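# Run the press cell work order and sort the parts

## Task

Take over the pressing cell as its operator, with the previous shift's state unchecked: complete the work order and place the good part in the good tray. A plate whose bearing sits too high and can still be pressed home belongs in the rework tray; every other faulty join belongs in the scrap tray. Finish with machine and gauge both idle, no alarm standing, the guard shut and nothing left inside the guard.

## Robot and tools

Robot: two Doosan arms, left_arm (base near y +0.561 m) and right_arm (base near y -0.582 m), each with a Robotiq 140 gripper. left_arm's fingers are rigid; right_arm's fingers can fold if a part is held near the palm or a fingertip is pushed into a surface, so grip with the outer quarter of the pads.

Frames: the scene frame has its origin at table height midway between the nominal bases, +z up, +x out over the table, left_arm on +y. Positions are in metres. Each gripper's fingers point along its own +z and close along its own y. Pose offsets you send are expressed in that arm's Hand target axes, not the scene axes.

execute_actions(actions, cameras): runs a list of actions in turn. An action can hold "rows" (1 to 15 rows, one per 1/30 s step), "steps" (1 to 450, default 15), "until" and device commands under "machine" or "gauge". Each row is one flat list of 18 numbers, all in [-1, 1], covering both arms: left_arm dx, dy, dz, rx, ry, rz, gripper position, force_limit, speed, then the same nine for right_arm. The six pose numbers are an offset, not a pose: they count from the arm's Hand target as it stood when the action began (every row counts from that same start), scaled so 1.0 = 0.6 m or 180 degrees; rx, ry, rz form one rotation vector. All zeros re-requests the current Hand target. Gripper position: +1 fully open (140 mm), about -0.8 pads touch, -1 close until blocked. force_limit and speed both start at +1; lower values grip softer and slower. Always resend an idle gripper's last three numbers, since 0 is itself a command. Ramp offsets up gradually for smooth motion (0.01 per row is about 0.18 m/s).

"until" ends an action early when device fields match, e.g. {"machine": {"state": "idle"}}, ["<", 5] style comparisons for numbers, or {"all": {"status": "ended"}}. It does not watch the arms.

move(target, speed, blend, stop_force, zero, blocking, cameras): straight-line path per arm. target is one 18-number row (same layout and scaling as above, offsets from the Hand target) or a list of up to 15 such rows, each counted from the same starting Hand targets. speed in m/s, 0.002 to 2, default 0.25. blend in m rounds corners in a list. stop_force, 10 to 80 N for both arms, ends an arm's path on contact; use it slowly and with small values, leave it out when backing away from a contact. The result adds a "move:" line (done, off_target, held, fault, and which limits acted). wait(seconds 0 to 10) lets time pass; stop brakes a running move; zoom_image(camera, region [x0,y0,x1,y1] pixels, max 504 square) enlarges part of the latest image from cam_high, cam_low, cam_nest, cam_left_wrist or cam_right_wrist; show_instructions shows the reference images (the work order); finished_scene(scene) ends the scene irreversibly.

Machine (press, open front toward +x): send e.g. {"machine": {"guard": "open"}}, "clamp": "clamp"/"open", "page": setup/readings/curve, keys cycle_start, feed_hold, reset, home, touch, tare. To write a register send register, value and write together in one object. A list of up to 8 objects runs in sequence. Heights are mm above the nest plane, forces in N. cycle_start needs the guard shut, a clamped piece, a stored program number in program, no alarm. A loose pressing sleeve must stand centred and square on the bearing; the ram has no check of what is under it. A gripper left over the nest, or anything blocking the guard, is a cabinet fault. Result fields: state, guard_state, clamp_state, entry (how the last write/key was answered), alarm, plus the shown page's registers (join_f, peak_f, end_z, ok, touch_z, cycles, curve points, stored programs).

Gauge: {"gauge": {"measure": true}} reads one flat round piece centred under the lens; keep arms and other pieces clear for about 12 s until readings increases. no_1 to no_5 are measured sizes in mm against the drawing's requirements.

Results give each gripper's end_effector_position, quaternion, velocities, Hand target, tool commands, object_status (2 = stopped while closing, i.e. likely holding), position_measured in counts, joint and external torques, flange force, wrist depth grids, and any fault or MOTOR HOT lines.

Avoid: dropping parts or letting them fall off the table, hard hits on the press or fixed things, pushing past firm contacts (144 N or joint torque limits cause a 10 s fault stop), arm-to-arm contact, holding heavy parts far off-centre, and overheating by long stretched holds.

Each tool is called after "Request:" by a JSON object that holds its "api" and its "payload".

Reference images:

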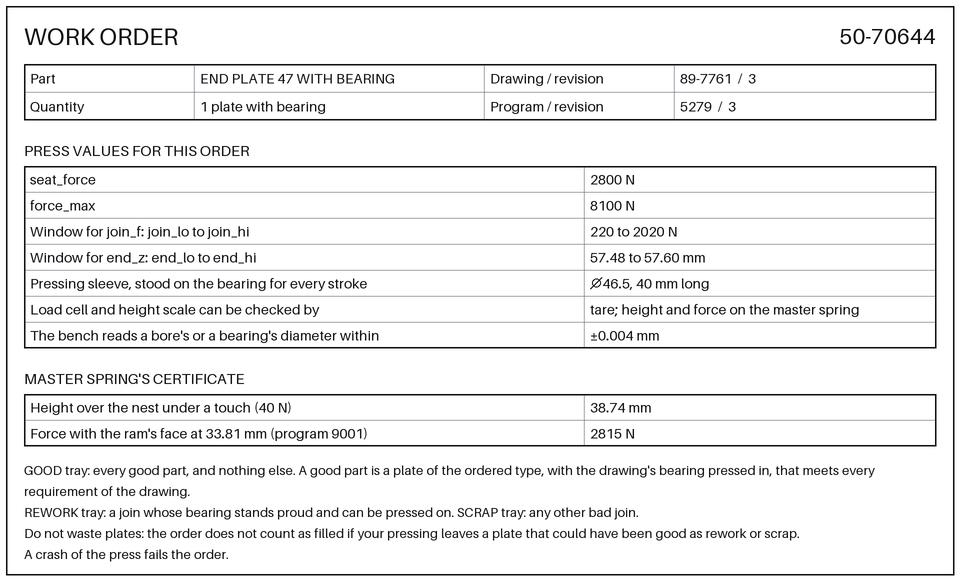

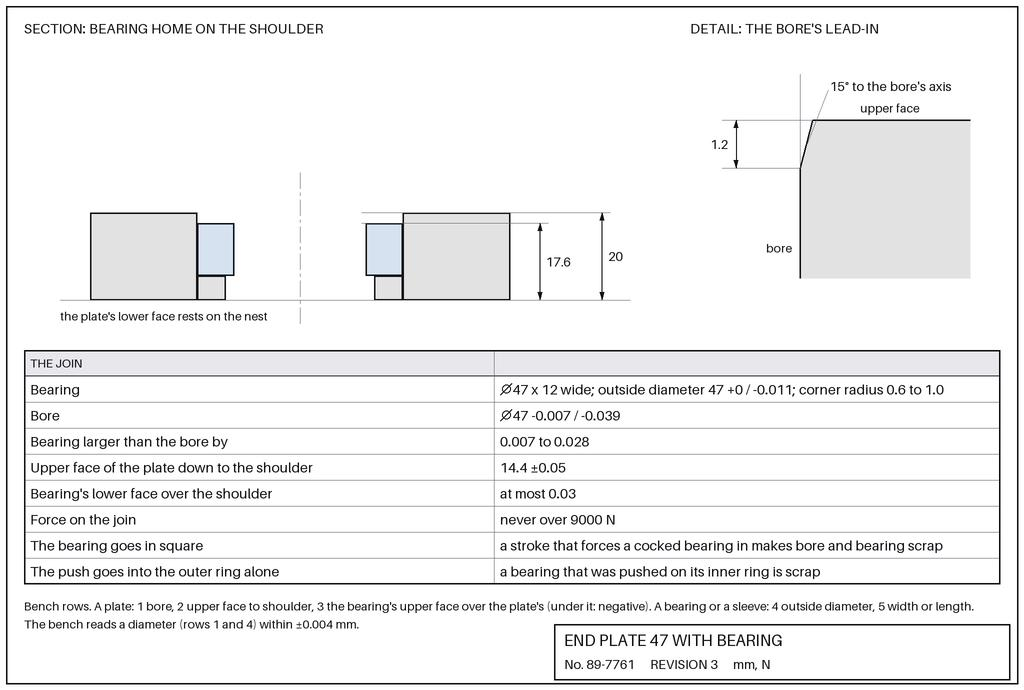

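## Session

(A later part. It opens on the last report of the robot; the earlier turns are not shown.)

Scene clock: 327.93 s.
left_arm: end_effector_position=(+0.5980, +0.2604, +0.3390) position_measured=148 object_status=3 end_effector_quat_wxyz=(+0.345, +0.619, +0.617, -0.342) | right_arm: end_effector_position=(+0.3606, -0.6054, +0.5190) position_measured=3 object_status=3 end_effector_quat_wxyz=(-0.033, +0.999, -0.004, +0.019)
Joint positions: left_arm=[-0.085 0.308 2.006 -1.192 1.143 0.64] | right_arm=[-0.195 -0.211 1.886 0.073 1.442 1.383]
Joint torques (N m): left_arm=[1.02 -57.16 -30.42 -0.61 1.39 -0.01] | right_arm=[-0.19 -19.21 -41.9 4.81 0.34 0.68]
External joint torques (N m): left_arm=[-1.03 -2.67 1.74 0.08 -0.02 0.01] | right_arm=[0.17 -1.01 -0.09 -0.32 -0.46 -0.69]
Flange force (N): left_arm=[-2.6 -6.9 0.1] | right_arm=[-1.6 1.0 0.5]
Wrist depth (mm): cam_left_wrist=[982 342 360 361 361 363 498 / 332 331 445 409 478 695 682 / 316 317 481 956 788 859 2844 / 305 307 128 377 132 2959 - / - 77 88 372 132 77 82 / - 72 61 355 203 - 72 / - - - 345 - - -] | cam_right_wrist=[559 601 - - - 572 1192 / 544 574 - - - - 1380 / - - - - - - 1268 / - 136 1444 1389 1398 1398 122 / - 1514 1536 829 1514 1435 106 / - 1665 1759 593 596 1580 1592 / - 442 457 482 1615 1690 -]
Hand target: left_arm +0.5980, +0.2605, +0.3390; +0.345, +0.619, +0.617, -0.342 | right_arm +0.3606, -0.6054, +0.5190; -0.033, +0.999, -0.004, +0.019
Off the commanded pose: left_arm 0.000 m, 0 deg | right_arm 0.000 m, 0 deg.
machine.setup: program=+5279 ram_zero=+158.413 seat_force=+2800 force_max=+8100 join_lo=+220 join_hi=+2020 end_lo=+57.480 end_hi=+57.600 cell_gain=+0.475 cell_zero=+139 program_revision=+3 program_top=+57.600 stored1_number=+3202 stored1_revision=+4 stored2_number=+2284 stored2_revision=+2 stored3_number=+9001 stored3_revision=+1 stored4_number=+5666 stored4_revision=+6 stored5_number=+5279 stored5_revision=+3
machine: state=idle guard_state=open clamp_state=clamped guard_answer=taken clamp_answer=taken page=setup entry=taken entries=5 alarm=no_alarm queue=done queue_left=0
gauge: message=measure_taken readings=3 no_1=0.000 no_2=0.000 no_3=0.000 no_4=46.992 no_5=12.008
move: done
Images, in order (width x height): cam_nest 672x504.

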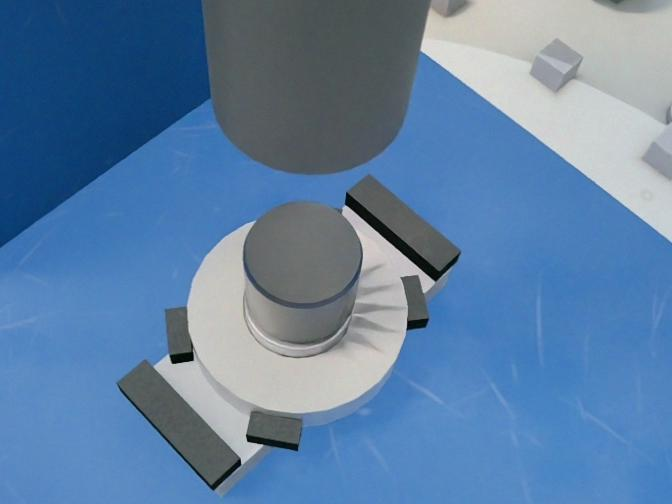

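Request:
{"api": "execute_actions", "payload": {"actions": [{"machine":[{"page":"readings","guard":"shut"},{"touch":true}],"steps":60},{"steps":450,"until":{"machine":{"queue":"done"}}},{"steps":450,"until":{"machine":{"state":["!=","busy"]}}}]}}

Scene clock: 338.83 s.
left_arm: end_effector_position=(+0.5980, +0.2605, +0.3390) position_measured=148 object_status=3 end_effector_quat_wxyz=(+0.345, +0.619, +0.617, -0.342) | right_arm: end_effector_position=(+0.3606, -0.6054, +0.5190) position_measured=3 object_status=3 end_effector_quat_wxyz=(-0.033, +0.999, -0.004, +0.019)
Joint positions: left_arm=[-0.085 0.308 2.006 -1.192 1.143 0.64] | right_arm=[-0.195 -0.211 1.886 0.073 1.442 1.383]
Joint torques (N m): left_arm=[0.65 -57.71 -30.3 -0.53 1.5 -0.08] | right_arm=[-0.61 -19.12 -42.03 4.81 0.31 0.68]
External joint torques (N m): left_arm=[-0.65 -2.31 1.61 0 -0.13 0.08] | right_arm=[0.55 -0.93 0.11 -0.32 -0.44 -0.68]
External joint torques at the end of the 1st action: left_arm=[-1.45 -1.54 1.43 0.04 -0.07 0.04] | right_arm=[0.51 -0.68 0.23 -0.3 -0.48 -0.65]
External joint torques at the end of the 2nd action: left_arm=[-1.3 -2.24 1.65 0.04 -0.11 0.09] | right_arm=[0.29 -0.87 0.12 -0.28 -0.46 -0.67]
Flange force (N): left_arm=[-1.8 -6.3 0.1] | right_arm=[-1.6 0.1 0.8]
Flange force at the end of the 1st action (N): left_arm=[-1.9 -5.0 1.5] | right_arm=[-1.3 0.2 1.2]
Flange force at the end of the 2nd action (N): left_arm=[-2.3 -6.3 1.0] | right_arm=[-1.6 0.7 0.9]
Wrist depth (mm): cam_left_wrist=[342 341 360 361 362 362 503 / 332 336 447 406 477 450 622 / 317 316 476 613 615 1068 2959 / 305 308 128 390 132 109 - / - 77 88 371 - 77 78 / - 72 61 359 - - 72 / - - - 343 - - -] | cam_right_wrist=[508 582 - - - - 1192 / 558 - - - - - 1330 / 692 - - 588 640 - 1232 / - 135 1603 1306 1454 1416 122 / - 125 1569 842 1494 1494 105 / - 1717 1704 601 604 1536 1558 / - 442 455 482 620 1717 -]
Hand target: left_arm +0.5980, +0.2605, +0.3390; +0.345, +0.619, +0.617, -0.342 | right_arm +0.3606, -0.6054, +0.5190; -0.033, +0.999, -0.004, +0.019
Tool commands: left_gripper/position=-0.15 left_gripper/force_limit=+0.0 left_gripper/speed=-1.0 right_gripper/position=+1.0 right_gripper/force_limit=+1.0 right_gripper/speed=+1.0
Off the commanded pose: left_arm 0.000 m, 0 deg | right_arm 0.000 m, 0 deg.
machine.readings: force=+0 touch_z=+70.791 join_f=+2652 peak_f=+2813 end_z=+33.808 ok=+0 pos_z=+161.587 cycles=+2
machine: state=idle guard_state=shut clamp_state=clamped guard_answer=taken clamp_answer=taken page=readings entry=taken entries=6 alarm=no_alarm queue=done queue_left=0
gauge: message=measure_taken readings=3 no_1=0.000 no_2=0.000 no_3=0.000 no_4=46.992 no_5=12.008

Request:
{"api": "execute_actions", "payload": {"actions": [{"machine":{"touch":true},"steps":15},{"steps":450,"until":{"machine":{"state":["!=","busy"]}}}], "cameras": ["cam_nest","cam_low"]}}

Request:
{"api": "zoom_image", "payload": {"camera": "cam_nest", "region": [220, 190, 380, 370]}}

Request:
{"api": "zoom_image", "payload": {"camera": "cam_low", "region": [380, 150, 470, 210]}}

Scene clock: 347.90 s.
left_arm: end_effector_position=(+0.5980, +0.2605, +0.3390) position_measured=148 object_status=3 end_effector_quat_wxyz=(+0.345, +0.619, +0.617, -0.342) | right_arm: end_effector_position=(+0.3606, -0.6054, +0.5190) position_measured=3 object_status=3 end_effector_quat_wxyz=(-0.033, +0.999, -0.004, +0.019)
Joint positions: left_arm=[-0.085 0.308 2.006 -1.192 1.143 0.64] | right_arm=[-0.195 -0.211 1.886 0.073 1.442 1.383]
Joint torques (N m): left_arm=[0.9 -58.02 -30.1 -0.52 1.43 -0.03] | right_arm=[-0.44 -18.84 -41.78 4.77 0.33 0.68]
External joint torques (N m): left_arm=[-0.98 -1.94 1.42 -0.01 -0.05 0.03] | right_arm=[0.58 -1.2 0.01 -0.3 -0.45 -0.69]
External joint torques at the end of the 1st action: left_arm=[-1.39 -2.03 1.39 0.07 -0.14 0.06] | right_arm=[0.64 -0.8 -0.06 -0.31 -0.43 -0.66]
Flange force (N): left_arm=[-1.9 -5.4 0.6] | right_arm=[-1.9 0.0 0.6]
Flange force at the end of the 1st action (N): left_arm=[-2.3 -5.6 1.1] | right_arm=[-1.1 -0.1 0.6]
Wrist depth (mm): cam_left_wrist=[342 341 360 361 361 362 479 / 334 332 446 408 477 479 745 / 316 318 479 617 615 1053 3084 / 305 308 128 389 132 3000 3476 / - 77 88 371 - 77 82 / - 72 61 357 - - 72 / - - - 345 - - -] | cam_right_wrist=[- - - - - - 1212 / 577 - - - - - 1212 / 651 - - - - - 1306 / - 136 1483 - 1435 1416 122 / - 1504 1580 779 1483 1483 105 / - 1717 1514 589 1580 1603 1536 / - 443 458 484 1640 1677 1665]
Hand target: left_arm +0.5980, +0.2605, +0.3390; +0.345, +0.619, +0.617, -0.342 | right_arm +0.3606, -0.6054, +0.5190; -0.033, +0.999, -0.004, +0.019
Tool commands: left_gripper/position=-0.15 left_gripper/force_limit=+0.0 left_gripper/speed=-1.0 right_gripper/position=+1.0 right_gripper/force_limit=+1.0 right_gripper/speed=+1.0
Off the commanded pose: left_arm 0.000 m, 0 deg | right_arm 0.000 m, 0 deg.
machine.readings: force=+0 touch_z=+70.783 join_f=+2652 peak_f=+2813 end_z=+33.808 ok=+0 pos_z=+161.587 cycles=+2
machine: state=idle guard_state=shut clamp_state=clamped guard_answer=taken clamp_answer=taken page=readings entry=taken entries=7 alarm=no_alarm queue=done queue_left=0
gauge: message=measure_taken readings=3 no_1=0.000 no_2=0.000 no_3=0.000 no_4=46.992 no_5=12.008
Images, in order (width x height): cam_low 672x504, cam_nest 672x504.

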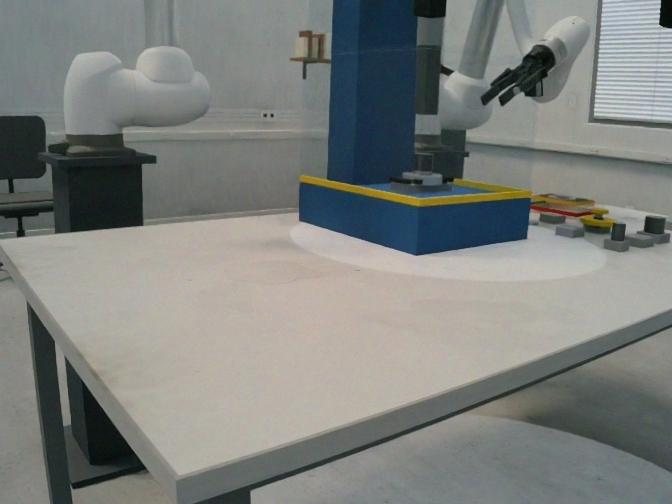

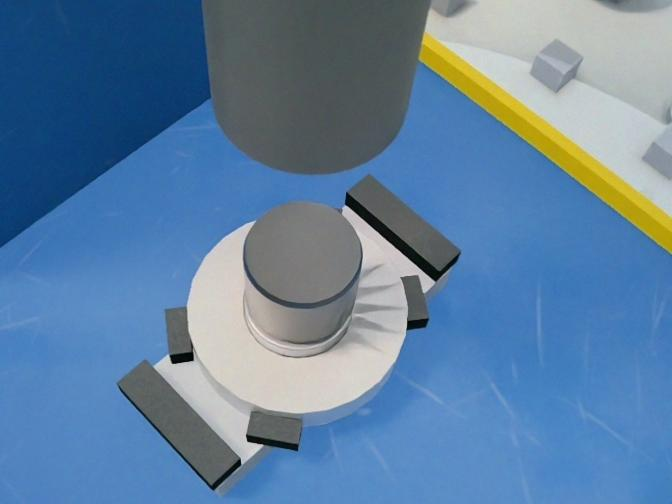

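Scaled by 2.800 from the camera's 672x504 image, which has a finer 960x720 frame.

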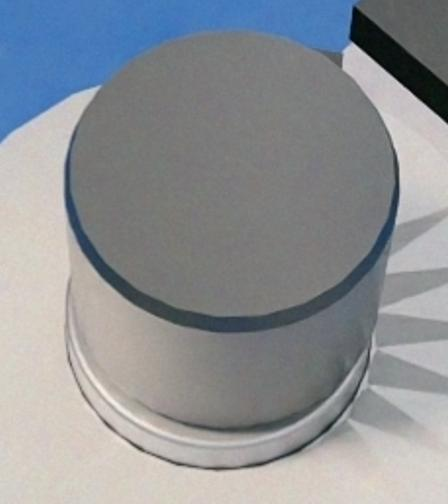

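Scaled by 5.600 from the camera's 672x504 image, which has a finer 960x720 frame.

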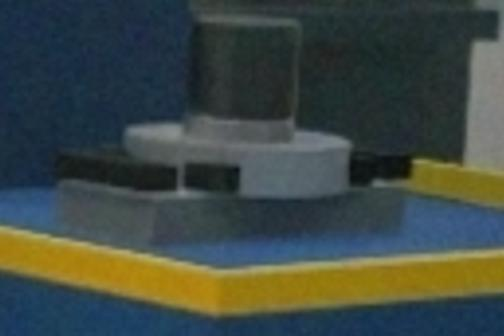

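Request:
{"api": "execute_actions", "payload": {"actions": [{"machine":{"guard":"open"},"rows":[[0,0,0,0,0,0,-1,0,0,0,0,0,0,0,0,1,1,1]],"steps":75,"until":{"machine":{"guard_state":"open"}}}]}}

Request:
{"api": "move", "payload": {"target": [-0.0505,0.0008,0.4077,0,0,0,-1,0,0,0,0,0,0,0,0,1,1,1], "speed": 0.15, "cameras": ["cam_nest","cam_left_wrist"]}}

Scene clock: 350.70 s.
left_arm: end_effector_position=(+0.5980, +0.2605, +0.3390) position_measured=233 object_status=3 end_effector_quat_wxyz=(+0.345, +0.619, +0.617, -0.342) | right_arm: end_effector_position=(+0.3606, -0.6054, +0.5190) position_measured=3 object_status=3 end_effector_quat_wxyz=(-0.033, +0.999, -0.004, +0.019)
Joint positions: left_arm=[-0.085 0.308 2.006 -1.192 1.143 0.64] | right_arm=[-0.195 -0.211 1.886 0.073 1.442 1.383]
Joint torques (N m): left_arm=[0.97 -58.43 -30.31 -0.59 1.43 -0.08] | right_arm=[-0.76 -18.86 -41.81 4.75 0.32 0.6]
External joint torques (N m): left_arm=[-1.04 -1.51 1.61 0.05 -0.05 0.09] | right_arm=[0.63 -0.97 0.19 -0.3 -0.44 -0.6]
Flange force (N): left_arm=[-1.3 -5.3 1.0] | right_arm=[-1.7 -0.2 1.0]
Wrist depth (mm): cam_left_wrist=[342 340 341 361 361 363 499 / 332 333 473 408 476 660 658 / 318 317 426 420 836 872 2576 / 305 307 476 110 101 - - / 294 296 77 - 82 77 - / - 61 68 61 61 72 61 / - - - - - - -] | cam_right_wrist=[519 - - - - - 1124 / 580 - - - - - 1246 / - - - - - - 1298 / 1298 136 1464 - 1398 1398 122 / - 1569 1640 796 1473 1483 105 / - 1677 1627 594 1665 1627 1558 / - 467 461 480 1731 1677 1652]
Hand target: left_arm +0.5980, +0.2605, +0.3390; +0.345, +0.619, +0.617, -0.342 | right_arm +0.3606, -0.6054, +0.5190; -0.033, +0.999, -0.004, +0.019
Off the commanded pose: left_arm 0.000 m, 0 deg | right_arm 0.000 m, 0 deg.
machine.readings: force=+0 touch_z=+70.783 join_f=+2652 peak_f=+2813 end_z=+33.808 ok=+0 pos_z=+161.587 cycles=+2
machine: state=idle guard_state=open clamp_state=clamped guard_answer=taken clamp_answer=taken page=readings entry=taken entries=7 alarm=no_alarm queue=running queue_left=0
gauge: message=measure_taken readings=3 no_1=0.000 no_2=0.000 no_3=0.000 no_4=46.992 no_5=12.008

Scene clock: 352.77 s.
left_arm: end_effector_position=(+0.5990, +0.0369, +0.2355) position_measured=233 object_status=3 end_effector_quat_wxyz=(+0.345, +0.619, +0.617, -0.342) | right_arm: end_effector_position=(+0.3606, -0.6054, +0.5190) position_measured=3 object_status=3 end_effector_quat_wxyz=(-0.033, +0.999, -0.004, +0.019)
Joint positions: left_arm=[-0.432 0.499 1.965 -1.506 0.879 0.748] | right_arm=[-0.195 -0.211 1.886 0.073 1.442 1.383]
Joint torques (N m): left_arm=[2.74 -72.9 -25.62 -1.28 1.6 0] | right_arm=[-0.83 -19.2 -41.96 4.79 0.32 0.63]
External joint torques (N m): left_arm=[-2.57 -1.35 1.51 0.14 -0.01 0] | right_arm=[0.79 -0.83 -0.05 -0.3 -0.45 -0.63]
Flange force (N): left_arm=[-2.3 -5.7 0.7] | right_arm=[-1.1 -0.5 0.7]
Wrist depth (mm): cam_left_wrist=[200 219 209 165 173 220 221 / 201 255 288 171 272 291 271 / 201 273 684 178 687 640 - / 201 273 2882 110 952 3000 2808 / 200 225 77 - 82 78 76 / - 61 68 61 61 72 61 / - - - - - - -] | cam_right_wrist=[532 - - - - - 1148 / 540 - - - - - 1275 / - - - - - - 1314 / - 135 1504 1380 1483 1372 122 / - 1514 1603 805 1592 1464 105 / - 1759 1640 594 1425 1558 1580 / - 440 459 484 1627 1677 -]
Hand target: left_arm +0.5990, +0.0368, +0.2354; +0.345, +0.619, +0.617, -0.342 | right_arm +0.3606, -0.6054, +0.5190; -0.033, +0.999, -0.004, +0.019
Off the commanded pose: left_arm 0.000 m, 0 deg | right_arm 0.000 m, 0 deg.
machine.readings: force=+0 touch_z=+70.783 join_f=+2652 peak_f=+2813 end_z=+33.808 ok=+0 pos_z=+161.587 cycles=+2
machine: state=idle guard_state=open clamp_state=clamped guard_answer=taken clamp_answer=taken page=readings entry=taken entries=7 alarm=no_alarm queue=done queue_left=0
gauge: message=measure_taken readings=3 no_1=0.000 no_2=0.000 no_3=0.000 no_4=46.992 no_5=12.008
move: done
camera_calibration:
cam_left_wrist: T_world_to_cam=[[0.999742, 0.00779797, 0.0213279, -0.596084], [-0.0192096, -0.210495, 0.977406, -0.210456], [0.0121112, -0.977564, -0.210291, 0.221723], [0, 0, 0, 1]] pos_world=[0.589202, 0.177096, 0.265041]
Images, in order (width x height): cam_nest 672x504, cam_left_wrist 672x504.

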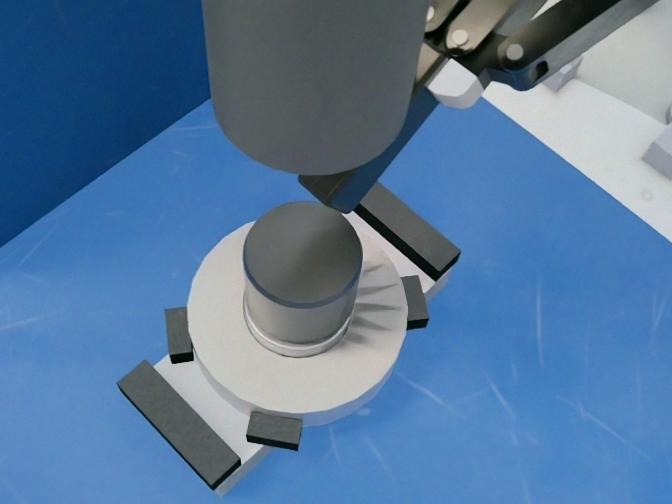

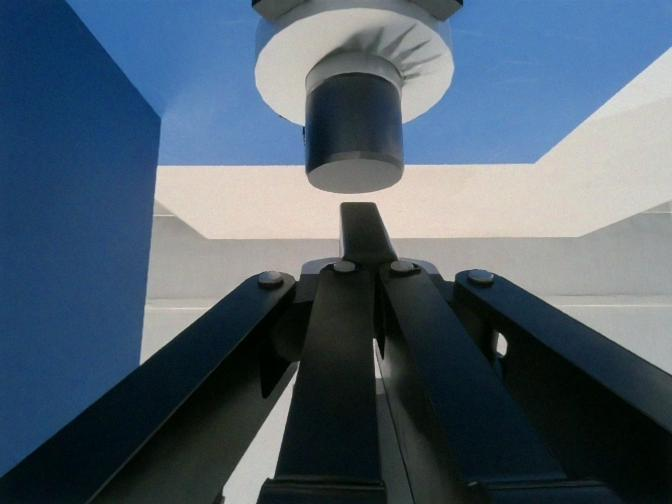

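Request:
{"api": "move", "payload": {"target": [0.0331,0,0.0207,0,0,0,-1,0,0,0,0,0,0,0,0,1,1,1], "speed": 0.006, "stop_force": 15, "cameras": ["cam_nest","cam_left_wrist"]}}

Scene clock: 356.50 s.
left_arm: end_effector_position=(+0.5992, +0.0367, +0.2180) position_measured=233 object_status=3 end_effector_quat_wxyz=(+0.345, +0.619, +0.617, -0.342) | right_arm: end_effector_position=(+0.3606, -0.6054, +0.5190) position_measured=3 object_status=3 end_effector_quat_wxyz=(-0.033, +0.999, -0.004, +0.019)
Joint positions: left_arm=[-0.433 0.524 1.97 -1.53 0.877 0.787] | right_arm=[-0.195 -0.211 1.886 0.073 1.442 1.383]
Joint torques (N m): left_arm=[-2.09 -57.75 -19.35 0.52 -2.42 -0.05] | right_arm=[-0.49 -19.19 -41.86 4.78 0.36 0.69]
External joint torques (N m): left_arm=[2.19 -17.73 -3.85 -1.7 4.07 0.05] | right_arm=[0.58 -0.69 0.06 -0.31 -0.49 -0.69]
Flange force (N): left_arm=[-15.2 -9.0 -20.3] | right_arm=[-1.1 0.1 0.9]
Wrist depth (mm): cam_left_wrist=[187 196 178 151 155 197 198 / 202 241 242 170 199 260 261 / 201 274 344 165 320 646 652 / 201 256 - 110 114 2882 - / 201 225 77 - 82 78 2808 / - 61 68 61 61 72 61 / - - - - - - -] | cam_right_wrist=[- - - - - - 1232 / 561 - - - - - 1407 / - - - - - - 1314 / 1298 135 1464 1398 1425 145 121 / - 117 1504 - 1464 1504 105 / - 1731 1802 588 1525 1592 1494 / - 440 458 484 1665 1704 -]
Hand target: left_arm +0.5992, +0.0367, +0.2180; +0.345, +0.619, +0.617, -0.342 (not the last commanded pose) | right_arm +0.3606, -0.6054, +0.5190; -0.033, +0.999, -0.004, +0.019
Off the commanded pose: left_arm 0.006 m, 0 deg | right_arm 0.000 m, 0 deg.
machine.readings: force=+0 touch_z=+70.783 join_f=+2652 peak_f=+2813 end_z=+33.808 ok=+0 pos_z=+161.587 cycles=+2
machine: state=idle guard_state=open clamp_state=clamped guard_answer=taken clamp_answer=taken page=readings entry=taken entries=7 alarm=no_alarm queue=done queue_left=0
gauge: message=measure_taken readings=3 no_1=0.000 no_2=0.000 no_3=0.000 no_4=46.992 no_5=12.008
move: contact (left_arm)
camera_calibration:
cam_left_wrist: T_world_to_cam=[[0.999737, 0.00785993, 0.0215426, -0.59587], [-0.0194088, -0.210305, 0.977443, -0.193317], [0.0122132, -0.977604, -0.210097, 0.217746], [0, 0, 0, 1]] pos_world=[0.589302, 0.176897, 0.247541]
Images, in order (width x height): cam_nest 672x504, cam_left_wrist 672x504.

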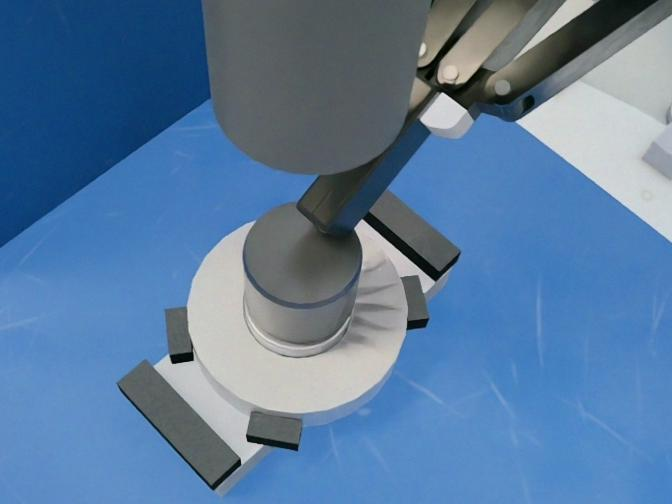

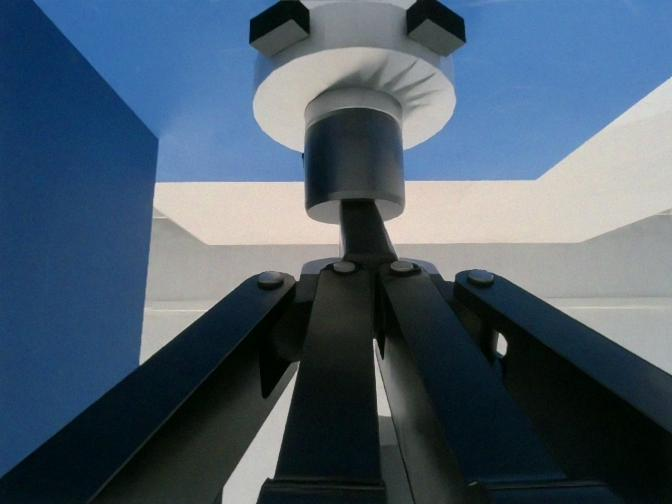

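Request:
{"api": "move", "payload": {"target": [[-0.0283,0,-0.0177,0,0,0,-1,0,0,0,0,0,0,0,0,1,1,1],[-0.01,0,-0.44,0,0,0,-1,0,0,0,0,0,0,0,0,1,1,1]], "speed": [0.06,0.3], "blend": [0.01,0], "cameras": ["cam_nest"]}}

Request:
{"api": "execute_actions", "payload": {"actions": [{"machine":[{"guard":"shut"},{"touch":true}],"steps":60},{"steps":450,"until":{"machine":{"queue":"done"}}},{"steps":450,"until":{"machine":{"state":["!=","busy"]}}}], "cameras": ["cam_nest"]}}

Scene clock: 358.57 s.
left_arm: end_effector_position=(+0.5983, +0.2576, +0.3626) position_measured=233 object_status=3 end_effector_quat_wxyz=(+0.345, +0.619, +0.617, -0.342) | right_arm: end_effector_position=(+0.3606, -0.6054, +0.5190) position_measured=3 object_status=3 end_effector_quat_wxyz=(-0.033, +0.999, -0.004, +0.019)
Joint positions: left_arm=[-0.089 0.281 1.989 -1.176 1.156 0.594] | right_arm=[-0.195 -0.211 1.886 0.073 1.442 1.383]
Joint torques (N m): left_arm=[1 -56.38 -31.51 -0.46 1.6 -0.08] | right_arm=[-0.49 -19.35 -41.74 4.78 0.29 0.69]
External joint torques (N m): left_arm=[-1 -3.18 1.35 -0.07 -0.29 0.08] | right_arm=[0.39 -0.54 -0.05 -0.31 -0.41 -0.69]
Flange force (N): left_arm=[-2.8 -7.2 0.3] | right_arm=[-0.8 0.6 0.6]
Wrist depth (mm): cam_left_wrist=[345 343 392 374 395 393 535 / 327 327 482 418 518 702 745 / 315 316 905 920 932 1038 2737 / 303 304 3269 110 3042 2380 3174 / 291 293 77 - 82 77 76 / - 61 68 61 61 72 63 / - - - - - - -] | cam_right_wrist=[517 - - - 577 - 1192 / 527 - - - - - 1198 / - - 697 - - - 1306 / - 136 1454 1338 1354 1363 122 / - 111 1569 - 1525 1547 105 / - 1665 632 604 1665 1580 1558 / - 449 453 479 591 - -]
Hand target: left_arm +0.5984, +0.2577, +0.3626; +0.345, +0.619, +0.617, -0.342 | right_arm +0.3606, -0.6054, +0.5190; -0.033, +0.999, -0.004, +0.019
Off the commanded pose: left_arm 0.000 m, 0 deg | right_arm 0.000 m, 0 deg.
machine.readings: force=+0 touch_z=+70.783 join_f=+2652 peak_f=+2813 end_z=+33.808 ok=+0 pos_z=+161.587 cycles=+2
machine: state=idle guard_state=open clamp_state=clamped guard_answer=taken clamp_answer=taken page=readings entry=taken entries=7 alarm=no_alarm queue=done queue_left=0
gauge: message=measure_taken readings=3 no_1=0.000 no_2=0.000 no_3=0.000 no_4=46.992 no_5=12.008
move: done
Images, in order (width x height): cam_nest 672x504.

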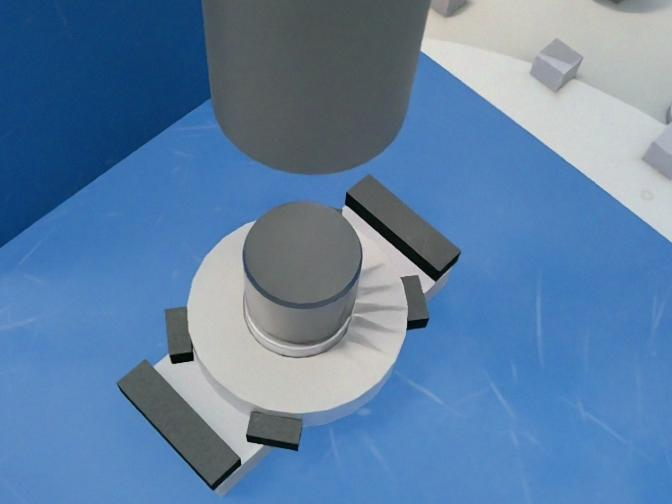

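Scene clock: 369.37 s.
left_arm: end_effector_position=(+0.5984, +0.2577, +0.3626) position_measured=233 object_status=3 end_effector_quat_wxyz=(+0.345, +0.619, +0.617, -0.342) | right_arm: end_effector_position=(+0.3606, -0.6054, +0.5190) position_measured=3 object_status=3 end_effector_quat_wxyz=(-0.033, +0.999, -0.004, +0.019)
Joint positions: left_arm=[-0.089 0.281 1.988 -1.176 1.156 0.594] | right_arm=[-0.195 -0.211 1.886 0.073 1.442 1.383]
Joint torques (N m): left_arm=[1.1 -56.48 -31.65 -0.49 1.44 -0.07] | right_arm=[-0.59 -19.15 -41.87 4.79 0.34 0.59]
External joint torques (N m): left_arm=[-0.96 -2.61 1.53 -0.01 -0.15 0.07] | right_arm=[0.58 -0.77 -0.04 -0.31 -0.47 -0.59]
External joint torques at the end of the 1st action: left_arm=[-1.33 -2.08 1.57 0 -0.16 0.12] | right_arm=[0.7 -0.64 -0.19 -0.27 -0.42 -0.63]
External joint torques at the end of the 2nd action: left_arm=[-1.14 -2.72 1.64 -0.01 -0.11 -0.02] | right_arm=[0.66 -0.64 -0.04 -0.27 -0.45 -0.65]
Flange force (N): left_arm=[-2.2 -6.7 0.4] | right_arm=[-1.1 -0.1 0.7]
Flange force at the end of the 1st action (N): left_arm=[-1.9 -6.1 1.3] | right_arm=[-0.6 -0.3 0.4]
Flange force at the end of the 2nd action (N): left_arm=[-2.5 -7.0 0.5] | right_arm=[-0.8 -0.2 0.7]
Wrist depth (mm): cam_left_wrist=[347 343 392 371 412 395 570 / 328 327 481 420 516 684 720 / 313 316 485 626 1123 - 3084 / 302 304 421 110 3129 - 4055 / 291 294 77 - 82 78 3084 / - 61 68 61 61 72 63 / - - - - - - -] | cam_right_wrist=[528 - - 574 - - 1148 / - - 620 601 - - 1205 / - - - 665 - - 1389 / 1275 136 1483 - 1407 144 122 / - 1504 1603 - 1525 1514 105 / - 1704 1592 566 552 1603 1536 / - 441 459 485 614 1677 -]
Hand target: left_arm +0.5984, +0.2577, +0.3626; +0.345, +0.619, +0.617, -0.342 | right_arm +0.3606, -0.6054, +0.5190; -0.033, +0.999, -0.004, +0.019
Tool commands: left_gripper/position=-1.0 left_gripper/force_limit=+0.0 left_gripper/speed=+0.0 right_gripper/position=+1.0 right_gripper/force_limit=+1.0 right_gripper/speed=+1.0
Off the commanded pose: left_arm 0.000 m, 0 deg | right_arm 0.000 m, 0 deg.
machine.readings: force=+0 touch_z=+70.786 join_f=+2652 peak_f=+2813 end_z=+33.808 ok=+0 pos_z=+161.587 cycles=+2
machine: state=idle guard_state=shut clamp_state=clamped guard_answer=taken clamp_answer=taken page=readings entry=taken entries=8 alarm=no_alarm queue=done queue_left=0
gauge: message=measure_taken readings=3 no_1=0.000 no_2=0.000 no_3=0.000 no_4=46.992 no_5=12.008
Images, in order (width x height): cam_nest 672x504.

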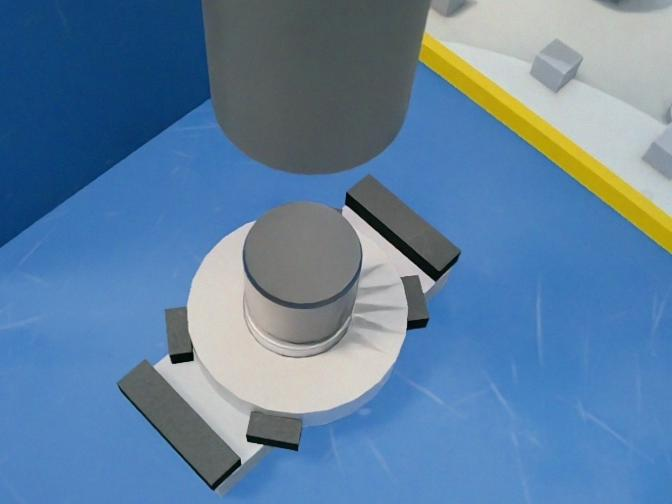

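Request:
{"api": "zoom_image", "payload": {"camera": "cam_nest", "region": [180, 200, 420, 440]}}

Request:
{"api": "zoom_image", "payload": {"camera": "cam_nest", "region": [195, 0, 445, 190]}}

Request:
{"api": "zoom_image", "payload": {"camera": "cam_nest", "region": [235, 195, 370, 320]}}

Scaled by 2.100 from the camera's 672x504 image, which has a finer 960x720 frame.

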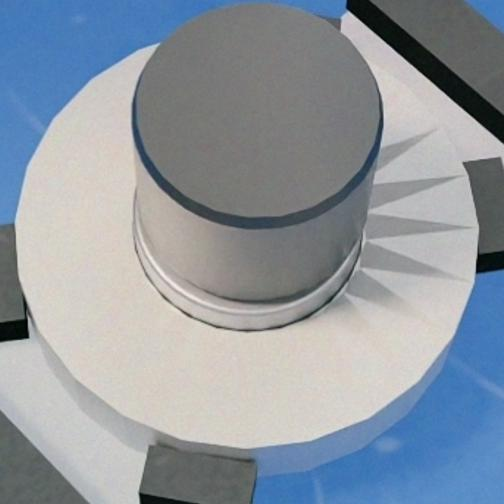

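Scaled by 2.016 from the camera's 672x504 image, which has a finer 960x720 frame.

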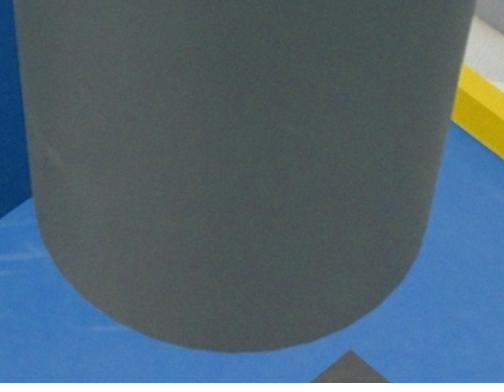

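Scaled by 3.733 from the camera's 672x504 image, which has a finer 960x720 frame.

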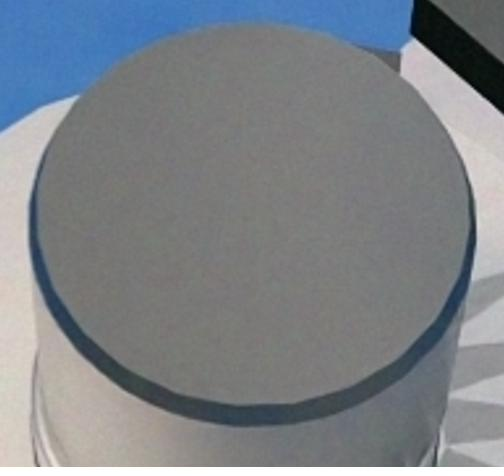

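Request:
{"api": "execute_actions", "payload": {"actions": [{"machine":{"guard":"open"},"rows":[[0,0,0,0,0,0,-0.15,0,0,0,0,0,0,0,0,1,1,1]],"steps":75,"until":{"machine":{"guard_state":"open"}}}]}}

Request:
{"api": "move", "payload": {"target": [[0.0358,0.0003,0.0169,0,0,0,-0.15,0,0,0,0,0,0,0,0,1,1,1],[0.0358,0.0007,0.4169,0,0,0,-0.15,0,0,0,0,0,0,0,0,1,1,1],[0.0358,0.001,0.5169,0,0,0,-0.15,0,0,0,0,0,0,0,0,1,1,1]], "speed": [0.2,0.25,0.06], "blend": [0.005,0.01,0], "cameras": ["cam_nest","cam_left_wrist"]}}

Scene clock: 374.33 s.
left_arm: end_effector_position=(+0.5984, +0.2577, +0.3626) position_measured=148 object_status=3 end_effector_quat_wxyz=(+0.345, +0.619, +0.617, -0.342) | right_arm: end_effector_position=(+0.3606, -0.6054, +0.5190) position_measured=3 object_status=3 end_effector_quat_wxyz=(-0.033, +0.999, -0.004, +0.019)
Joint positions: left_arm=[-0.089 0.281 1.988 -1.176 1.156 0.594] | right_arm=[-0.195 -0.211 1.886 0.073 1.442 1.383]
Joint torques (N m): left_arm=[1.34 -56.7 -31.64 -0.52 1.36 -0.06] | right_arm=[-0.59 -19.07 -41.93 4.76 0.39 0.64]
External joint torques (N m): left_arm=[-1.41 -1.94 1.57 0.02 -0.07 0.06] | right_arm=[0.48 -0.75 0.16 -0.3 -0.52 -0.64]
Flange force (N): left_arm=[-1.9 -5.9 1.4] | right_arm=[-1.3 0.2 1.1]
Wrist depth (mm): cam_left_wrist=[345 343 384 372 395 487 534 / 329 326 481 419 516 - - / 314 317 477 - - - 2639 / 305 304 128 385 132 105 - / - 77 88 367 552 77 78 / - 72 61 347 - - 72 / - - - 345 - - -] | cam_right_wrist=[- - - - - - 1192 / - - - - - - 1239 / - - - - - - 1330 / - 135 1473 1363 1483 - 121 / - 1592 1569 - 1690 1525 105 / - 1817 1787 586 1558 1592 - / - 444 457 482 1690 1665 -]
Hand target: left_arm +0.5984, +0.2577, +0.3626; +0.345, +0.619, +0.617, -0.342 | right_arm +0.3606, -0.6054, +0.5190; -0.033, +0.999, -0.004, +0.019
Off the commanded pose: left_arm 0.000 m, 0 deg | right_arm 0.000 m, 0 deg.
machine.readings: force=+0 touch_z=+70.786 join_f=+2652 peak_f=+2813 end_z=+33.808 ok=+0 pos_z=+161.587 cycles=+2
machine: state=idle guard_state=open clamp_state=clamped guard_answer=taken clamp_answer=taken page=readings entry=taken entries=8 alarm=no_alarm queue=running queue_left=0
gauge: message=measure_taken readings=3 no_1=0.000 no_2=0.000 no_3=0.000 no_4=46.992 no_5=12.008

Scene clock: 376.80 s.
left_arm: end_effector_position=(+0.6000, +0.0058, +0.1805) position_measured=148 object_status=3 end_effector_quat_wxyz=(+0.345, +0.619, +0.617, -0.342) | right_arm: end_effector_position=(+0.3606, -0.6054, +0.5190) position_measured=3 object_status=3 end_effector_quat_wxyz=(-0.033, +0.999, -0.004, +0.019)
Joint positions: left_arm=[-0.474 0.59 1.952 -1.606 0.852 0.85] | right_arm=[-0.195 -0.211 1.886 0.073 1.442 1.383]
Joint torques (N m): left_arm=[0.6 -76.93 -22.7 -1.12 1.83 0.04] | right_arm=[-0.47 -19.05 -41.89 4.74 0.36 0.64]
External joint torques (N m): left_arm=[-0.63 -2.82 1.2 -0.14 -0.07 -0.04] | right_arm=[0.61 -1.05 0.08 -0.26 -0.48 -0.64]
Flange force (N): left_arm=[-2.6 -5.4 -2.9] | right_arm=[-1.7 -0.1 0.9]
Wrist depth (mm): cam_left_wrist=[144 144 113 111 110 145 146 / 184 189 132 118 125 191 192 / 203 240 253 132 149 280 286 / 202 737 122 126 132 862 3042 / - 77 88 2704 - 77 78 / - 72 61 2737 - - 72 / - - - 2639 - - -] | cam_right_wrist=[- - - - 559 - 1372 / - 638 - - - - 1239 / - - - - 634 641 1330 / - 135 1514 1239 1627 1380 122 / - 1536 1592 722 1536 1547 106 / - - 1652 588 1536 1603 1558 / - 442 456 484 1704 1665 -]
Hand target: left_arm +0.6000, +0.0057, +0.1805; +0.345, +0.619, +0.617, -0.342 | right_arm +0.3606, -0.6054, +0.5190; -0.033, +0.999, -0.004, +0.019
Off the commanded pose: left_arm 0.000 m, 0 deg | right_arm 0.000 m, 0 deg.
machine.readings: force=+0 touch_z=+70.786 join_f=+2652 peak_f=+2813 end_z=+33.808 ok=+0 pos_z=+161.587 cycles=+2
machine: state=idle guard_state=open clamp_state=clamped guard_answer=taken clamp_answer=taken page=readings entry=taken entries=8 alarm=no_alarm queue=done queue_left=0
gauge: message=measure_taken readings=3 no_1=0.000 no_2=0.000 no_3=0.000 no_4=46.992 no_5=12.008
move: done
camera_calibration:
cam_left_wrist: T_world_to_cam=[[0.999738, 0.007762, 0.0215225, -0.595601], [-0.0194097, -0.210303, 0.977443, -0.163145], [0.0121132, -0.977605, -0.210098, 0.179709], [0, 0, 0, 1]] pos_world=[0.590102, 0.145997, 0.210041]
Images, in order (width x height): cam_nest 672x504, cam_left_wrist 672x504.

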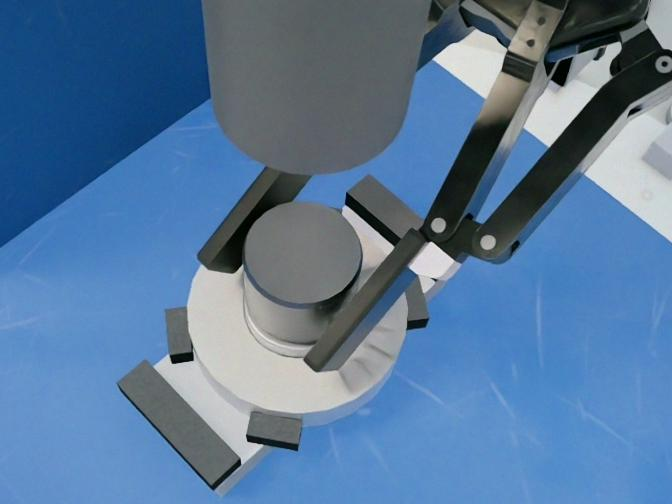

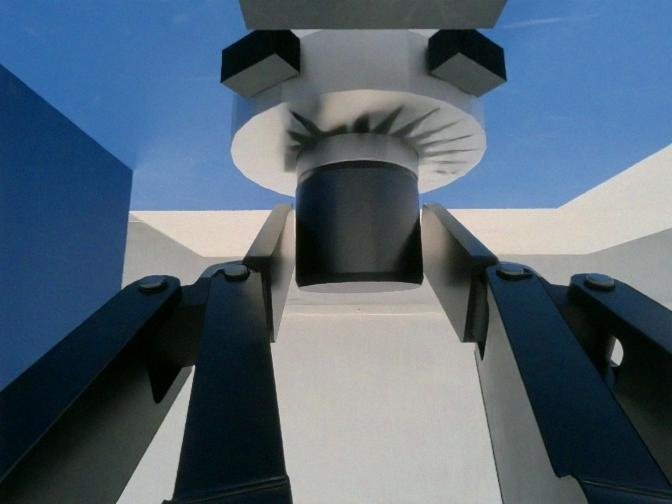

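Request:
{"api": "move", "payload": {"target": [0,-0.002,0,0,0,0,-0.15,0,0,0,0,0,0,0,0,1,1,1], "speed": 0.03}}

Request:
{"api": "execute_actions", "payload": {"actions": [{"rows":[[0,0,0,0,0,0,-1,0,-1,0,0,0,0,0,0,1,1,1]],"steps":40}]}}

Request:
{"api": "move", "payload": {"target": [[-0.0424,0,-0.0265,0,0,0,-1,0,-1,0,0,0,0,0,0,1,1,1],[0.0408,0.177,-0.1597,0,0,0,-1,0,-1,0,0,0,0,0,0,1,1,1],[0.1262,0.177,-0.1063,0,0,0,-1,0,-1,0,0,0,0,0,0,1,1,1]], "speed": [0.04,0.15,0.08], "blend": [0.005,0.02,0], "cameras": ["cam_nest","cam_left_wrist"]}}

Scene clock: 377.83 s.
left_arm: end_effector_position=(+0.5988, +0.0057, +0.1805) position_measured=148 object_status=3 end_effector_quat_wxyz=(+0.345, +0.619, +0.617, -0.342) | right_arm: end_effector_position=(+0.3606, -0.6054, +0.5190) position_measured=3 object_status=3 end_effector_quat_wxyz=(-0.033, +0.999, -0.004, +0.019)
Joint positions: left_arm=[-0.475 0.589 1.954 -1.607 0.852 0.852] | right_arm=[-0.195 -0.211 1.886 0.073 1.442 1.383]
Joint torques (N m): left_arm=[0.51 -77.27 -22.69 -1.25 1.84 -0.06] | right_arm=[-0.71 -18.77 -41.95 4.79 0.38 0.65]
External joint torques (N m): left_arm=[-0.59 -1.86 1.29 -0.01 -0.09 0.06] | right_arm=[0.66 -1.43 0.02 -0.32 -0.5 -0.66]
Flange force (N): left_arm=[-1.5 -4.6 -2.1] | right_arm=[-2.2 -0.3 0.7]
Wrist depth (mm): cam_left_wrist=[- 144 115 111 110 139 146 / 188 189 135 118 123 191 192 / 200 253 233 132 147 257 464 / 200 238 122 126 132 114 855 / - 77 88 2808 - 77 78 / - 72 61 - - - 72 / - - - - - - -] | cam_right_wrist=[531 - - - 569 - 1275 / 555 - - - - - 1268 / - - 699 - - - 1354 / 1338 135 - - 1425 1389 121 / - 118 1569 - 1494 1558 105 / - 1677 1717 588 1615 1627 1569 / - 441 470 480 1640 1717 -]
Hand target: left_arm +0.5988, +0.0057, +0.1805; +0.345, +0.619, +0.617, -0.342 | right_arm +0.3606, -0.6054, +0.5190; -0.033, +0.999, -0.004, +0.019
Off the commanded pose: left_arm 0.000 m, 0 deg | right_arm 0.000 m, 0 deg.
machine.readings: force=+0 touch_z=+70.786 join_f=+2652 peak_f=+2813 end_z=+33.808 ok=+0 pos_z=+161.587 cycles=+2
machine: state=idle guard_state=open clamp_state=clamped guard_answer=taken clamp_answer=taken page=readings entry=taken entries=8 alarm=no_alarm queue=done queue_left=0
gauge: message=measure_taken readings=3 no_1=0.000 no_2=0.000 no_3=0.000 no_4=46.992 no_5=12.008
move: done

Scene clock: 379.37 s.
left_arm: end_effector_position=(+0.5988, +0.0057, +0.1805) position_measured=162 object_status=2 end_effector_quat_wxyz=(+0.345, +0.619, +0.617, -0.342) | right_arm: end_effector_position=(+0.3606, -0.6054, +0.5190) position_measured=3 object_status=3 end_effector_quat_wxyz=(-0.033, +0.999, -0.004, +0.019)
Joint positions: left_arm=[-0.475 0.589 1.954 -1.607 0.852 0.852] | right_arm=[-0.195 -0.211 1.886 0.073 1.442 1.383]
Joint torques (N m): left_arm=[-0.63 -72.1 -21.66 -0.88 0.31 0.19] | right_arm=[-0.71 -18.87 -41.88 4.78 0.35 0.58]
External joint torques (N m): left_arm=[0.76 -6.84 0.25 -0.37 1.42 -0.19] | right_arm=[0.66 -1.1 0.13 -0.31 -0.47 -0.59]
Flange force (N): left_arm=[-5.7 -5.8 -9.1] | right_arm=[-1.8 -0.4 0.9]
Wrist depth (mm): cam_left_wrist=[144 144 115 111 110 139 146 / 182 189 134 118 123 192 192 / 201 252 234 132 147 281 502 / 201 240 109 126 129 862 728 / - 77 88 2671 118 77 77 / - 76 61 - - - 74 / - - - - - - -] | cam_right_wrist=[558 - - - - - 1179 / 536 - - - - - 1246 / - - - - - - 1314 / - 135 1494 1580 1372 1389 121 / - 135 1592 779 1525 1494 105 / - 1745 1704 585 1547 1580 - / - 441 459 485 641 1690 1665]
Hand target: left_arm +0.5988, +0.0057, +0.1805; +0.345, +0.619, +0.617, -0.342 | right_arm +0.3606, -0.6054, +0.5190; -0.033, +0.999, -0.004, +0.019
Off the commanded pose: left_arm 0.000 m, 0 deg | right_arm 0.000 m, 0 deg.
machine.readings: force=+0 touch_z=+70.786 join_f=+2652 peak_f=+2813 end_z=+33.808 ok=+0 pos_z=+161.587 cycles=+2
machine: state=idle guard_state=open clamp_state=clamped guard_answer=taken clamp_answer=taken page=readings entry=taken entries=8 alarm=no_alarm queue=done queue_left=0
gauge: message=measure_taken readings=3 no_1=0.000 no_2=0.000 no_3=0.000 no_4=46.992 no_5=12.008

Scene clock: 382.20 s.
left_arm: end_effector_position=(+0.7051, +0.0999, +0.1505) position_measured=162 object_status=2 end_effector_quat_wxyz=(+0.345, +0.619, +0.617, -0.342) | right_arm: end_effector_position=(+0.3606, -0.6054, +0.5190) position_measured=3 object_status=3 end_effector_quat_wxyz=(-0.033, +0.999, -0.004, +0.019)
Joint positions: left_arm=[-0.292 0.698 1.811 -1.435 0.959 0.816] | right_arm=[-0.195 -0.211 1.886 0.073 1.442 1.383]
Joint torques (N m): left_arm=[1.3 -91.39 -25.8 -1.57 2.92 0.06] | right_arm=[-0.54 -18.75 -41.94 4.78 0.3 0.65]
External joint torques (N m): left_arm=[-1.31 2.76 3.7 0.61 -1.24 -0.06] | right_arm=[0.47 -1.02 0.19 -0.31 -0.43 -0.65]
Flange force (N): left_arm=[2.5 -5.4 2.6] | right_arm=[-1.9 0.2 0.9]
Wrist depth (mm): cam_left_wrist=[- 103 108 103 104 104 104 / 135 135 135 136 136 137 318 / 173 174 197 132 169 427 468 / 204 177 201 126 128 753 732 / - 77 88 - 118 77 81 / - 76 61 - - - 74 / - - - - - - -] | cam_right_wrist=[548 - - - - - 1160 / 585 - - - - - 1225 / - - - - - 583 - / - 135 1444 1525 1407 1380 121 / - 126 1665 760 1504 1514 105 / - 1717 667 588 593 1494 1525 / - 444 457 480 640 1652 1615]
Hand target: left_arm +0.7051, +0.0999, +0.1505; +0.345, +0.619, +0.617, -0.342 | right_arm +0.3606, -0.6054, +0.5190; -0.033, +0.999, -0.004, +0.019
Off the commanded pose: left_arm 0.000 m, 0 deg | right_arm 0.000 m, 0 deg.
machine.readings: force=+0 touch_z=+70.786 join_f=+2652 peak_f=+2813 end_z=+33.808 ok=+0 pos_z=+161.587 cycles=+2
machine: state=idle guard_state=open clamp_state=clamped guard_answer=taken clamp_answer=taken page=readings entry=taken entries=8 alarm=no_alarm queue=done queue_left=0
gauge: message=measure_taken readings=3 no_1=0.000 no_2=0.000 no_3=0.000 no_4=46.992 no_5=12.008
move: done
camera_calibration:
cam_left_wrist: T_world_to_cam=[[0.999738, 0.007762, 0.0215225, -0.700859], [-0.0194097, -0.210303, 0.977443, -0.11197], [0.0121132, -0.977605, -0.210098, 0.264222], [0, 0, 0, 1]] pos_world=[0.695302, 0.240197, 0.180041]
Images, in order (width x height): cam_nest 672x504, cam_left_wrist 672x504.

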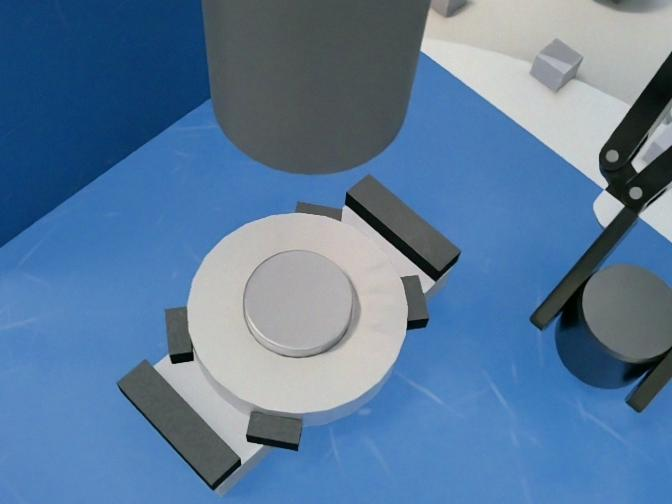

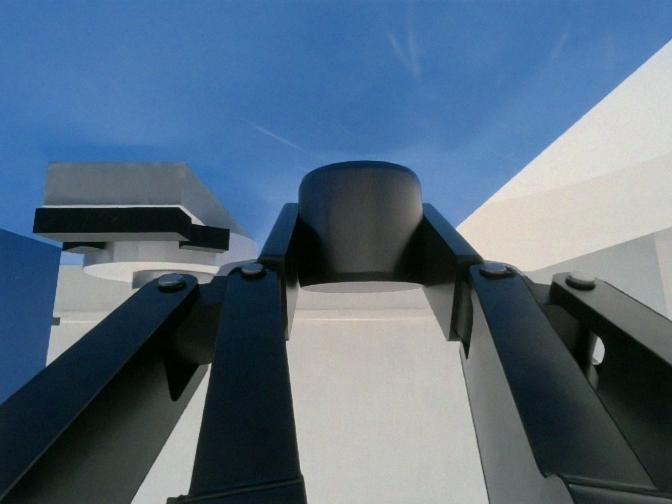

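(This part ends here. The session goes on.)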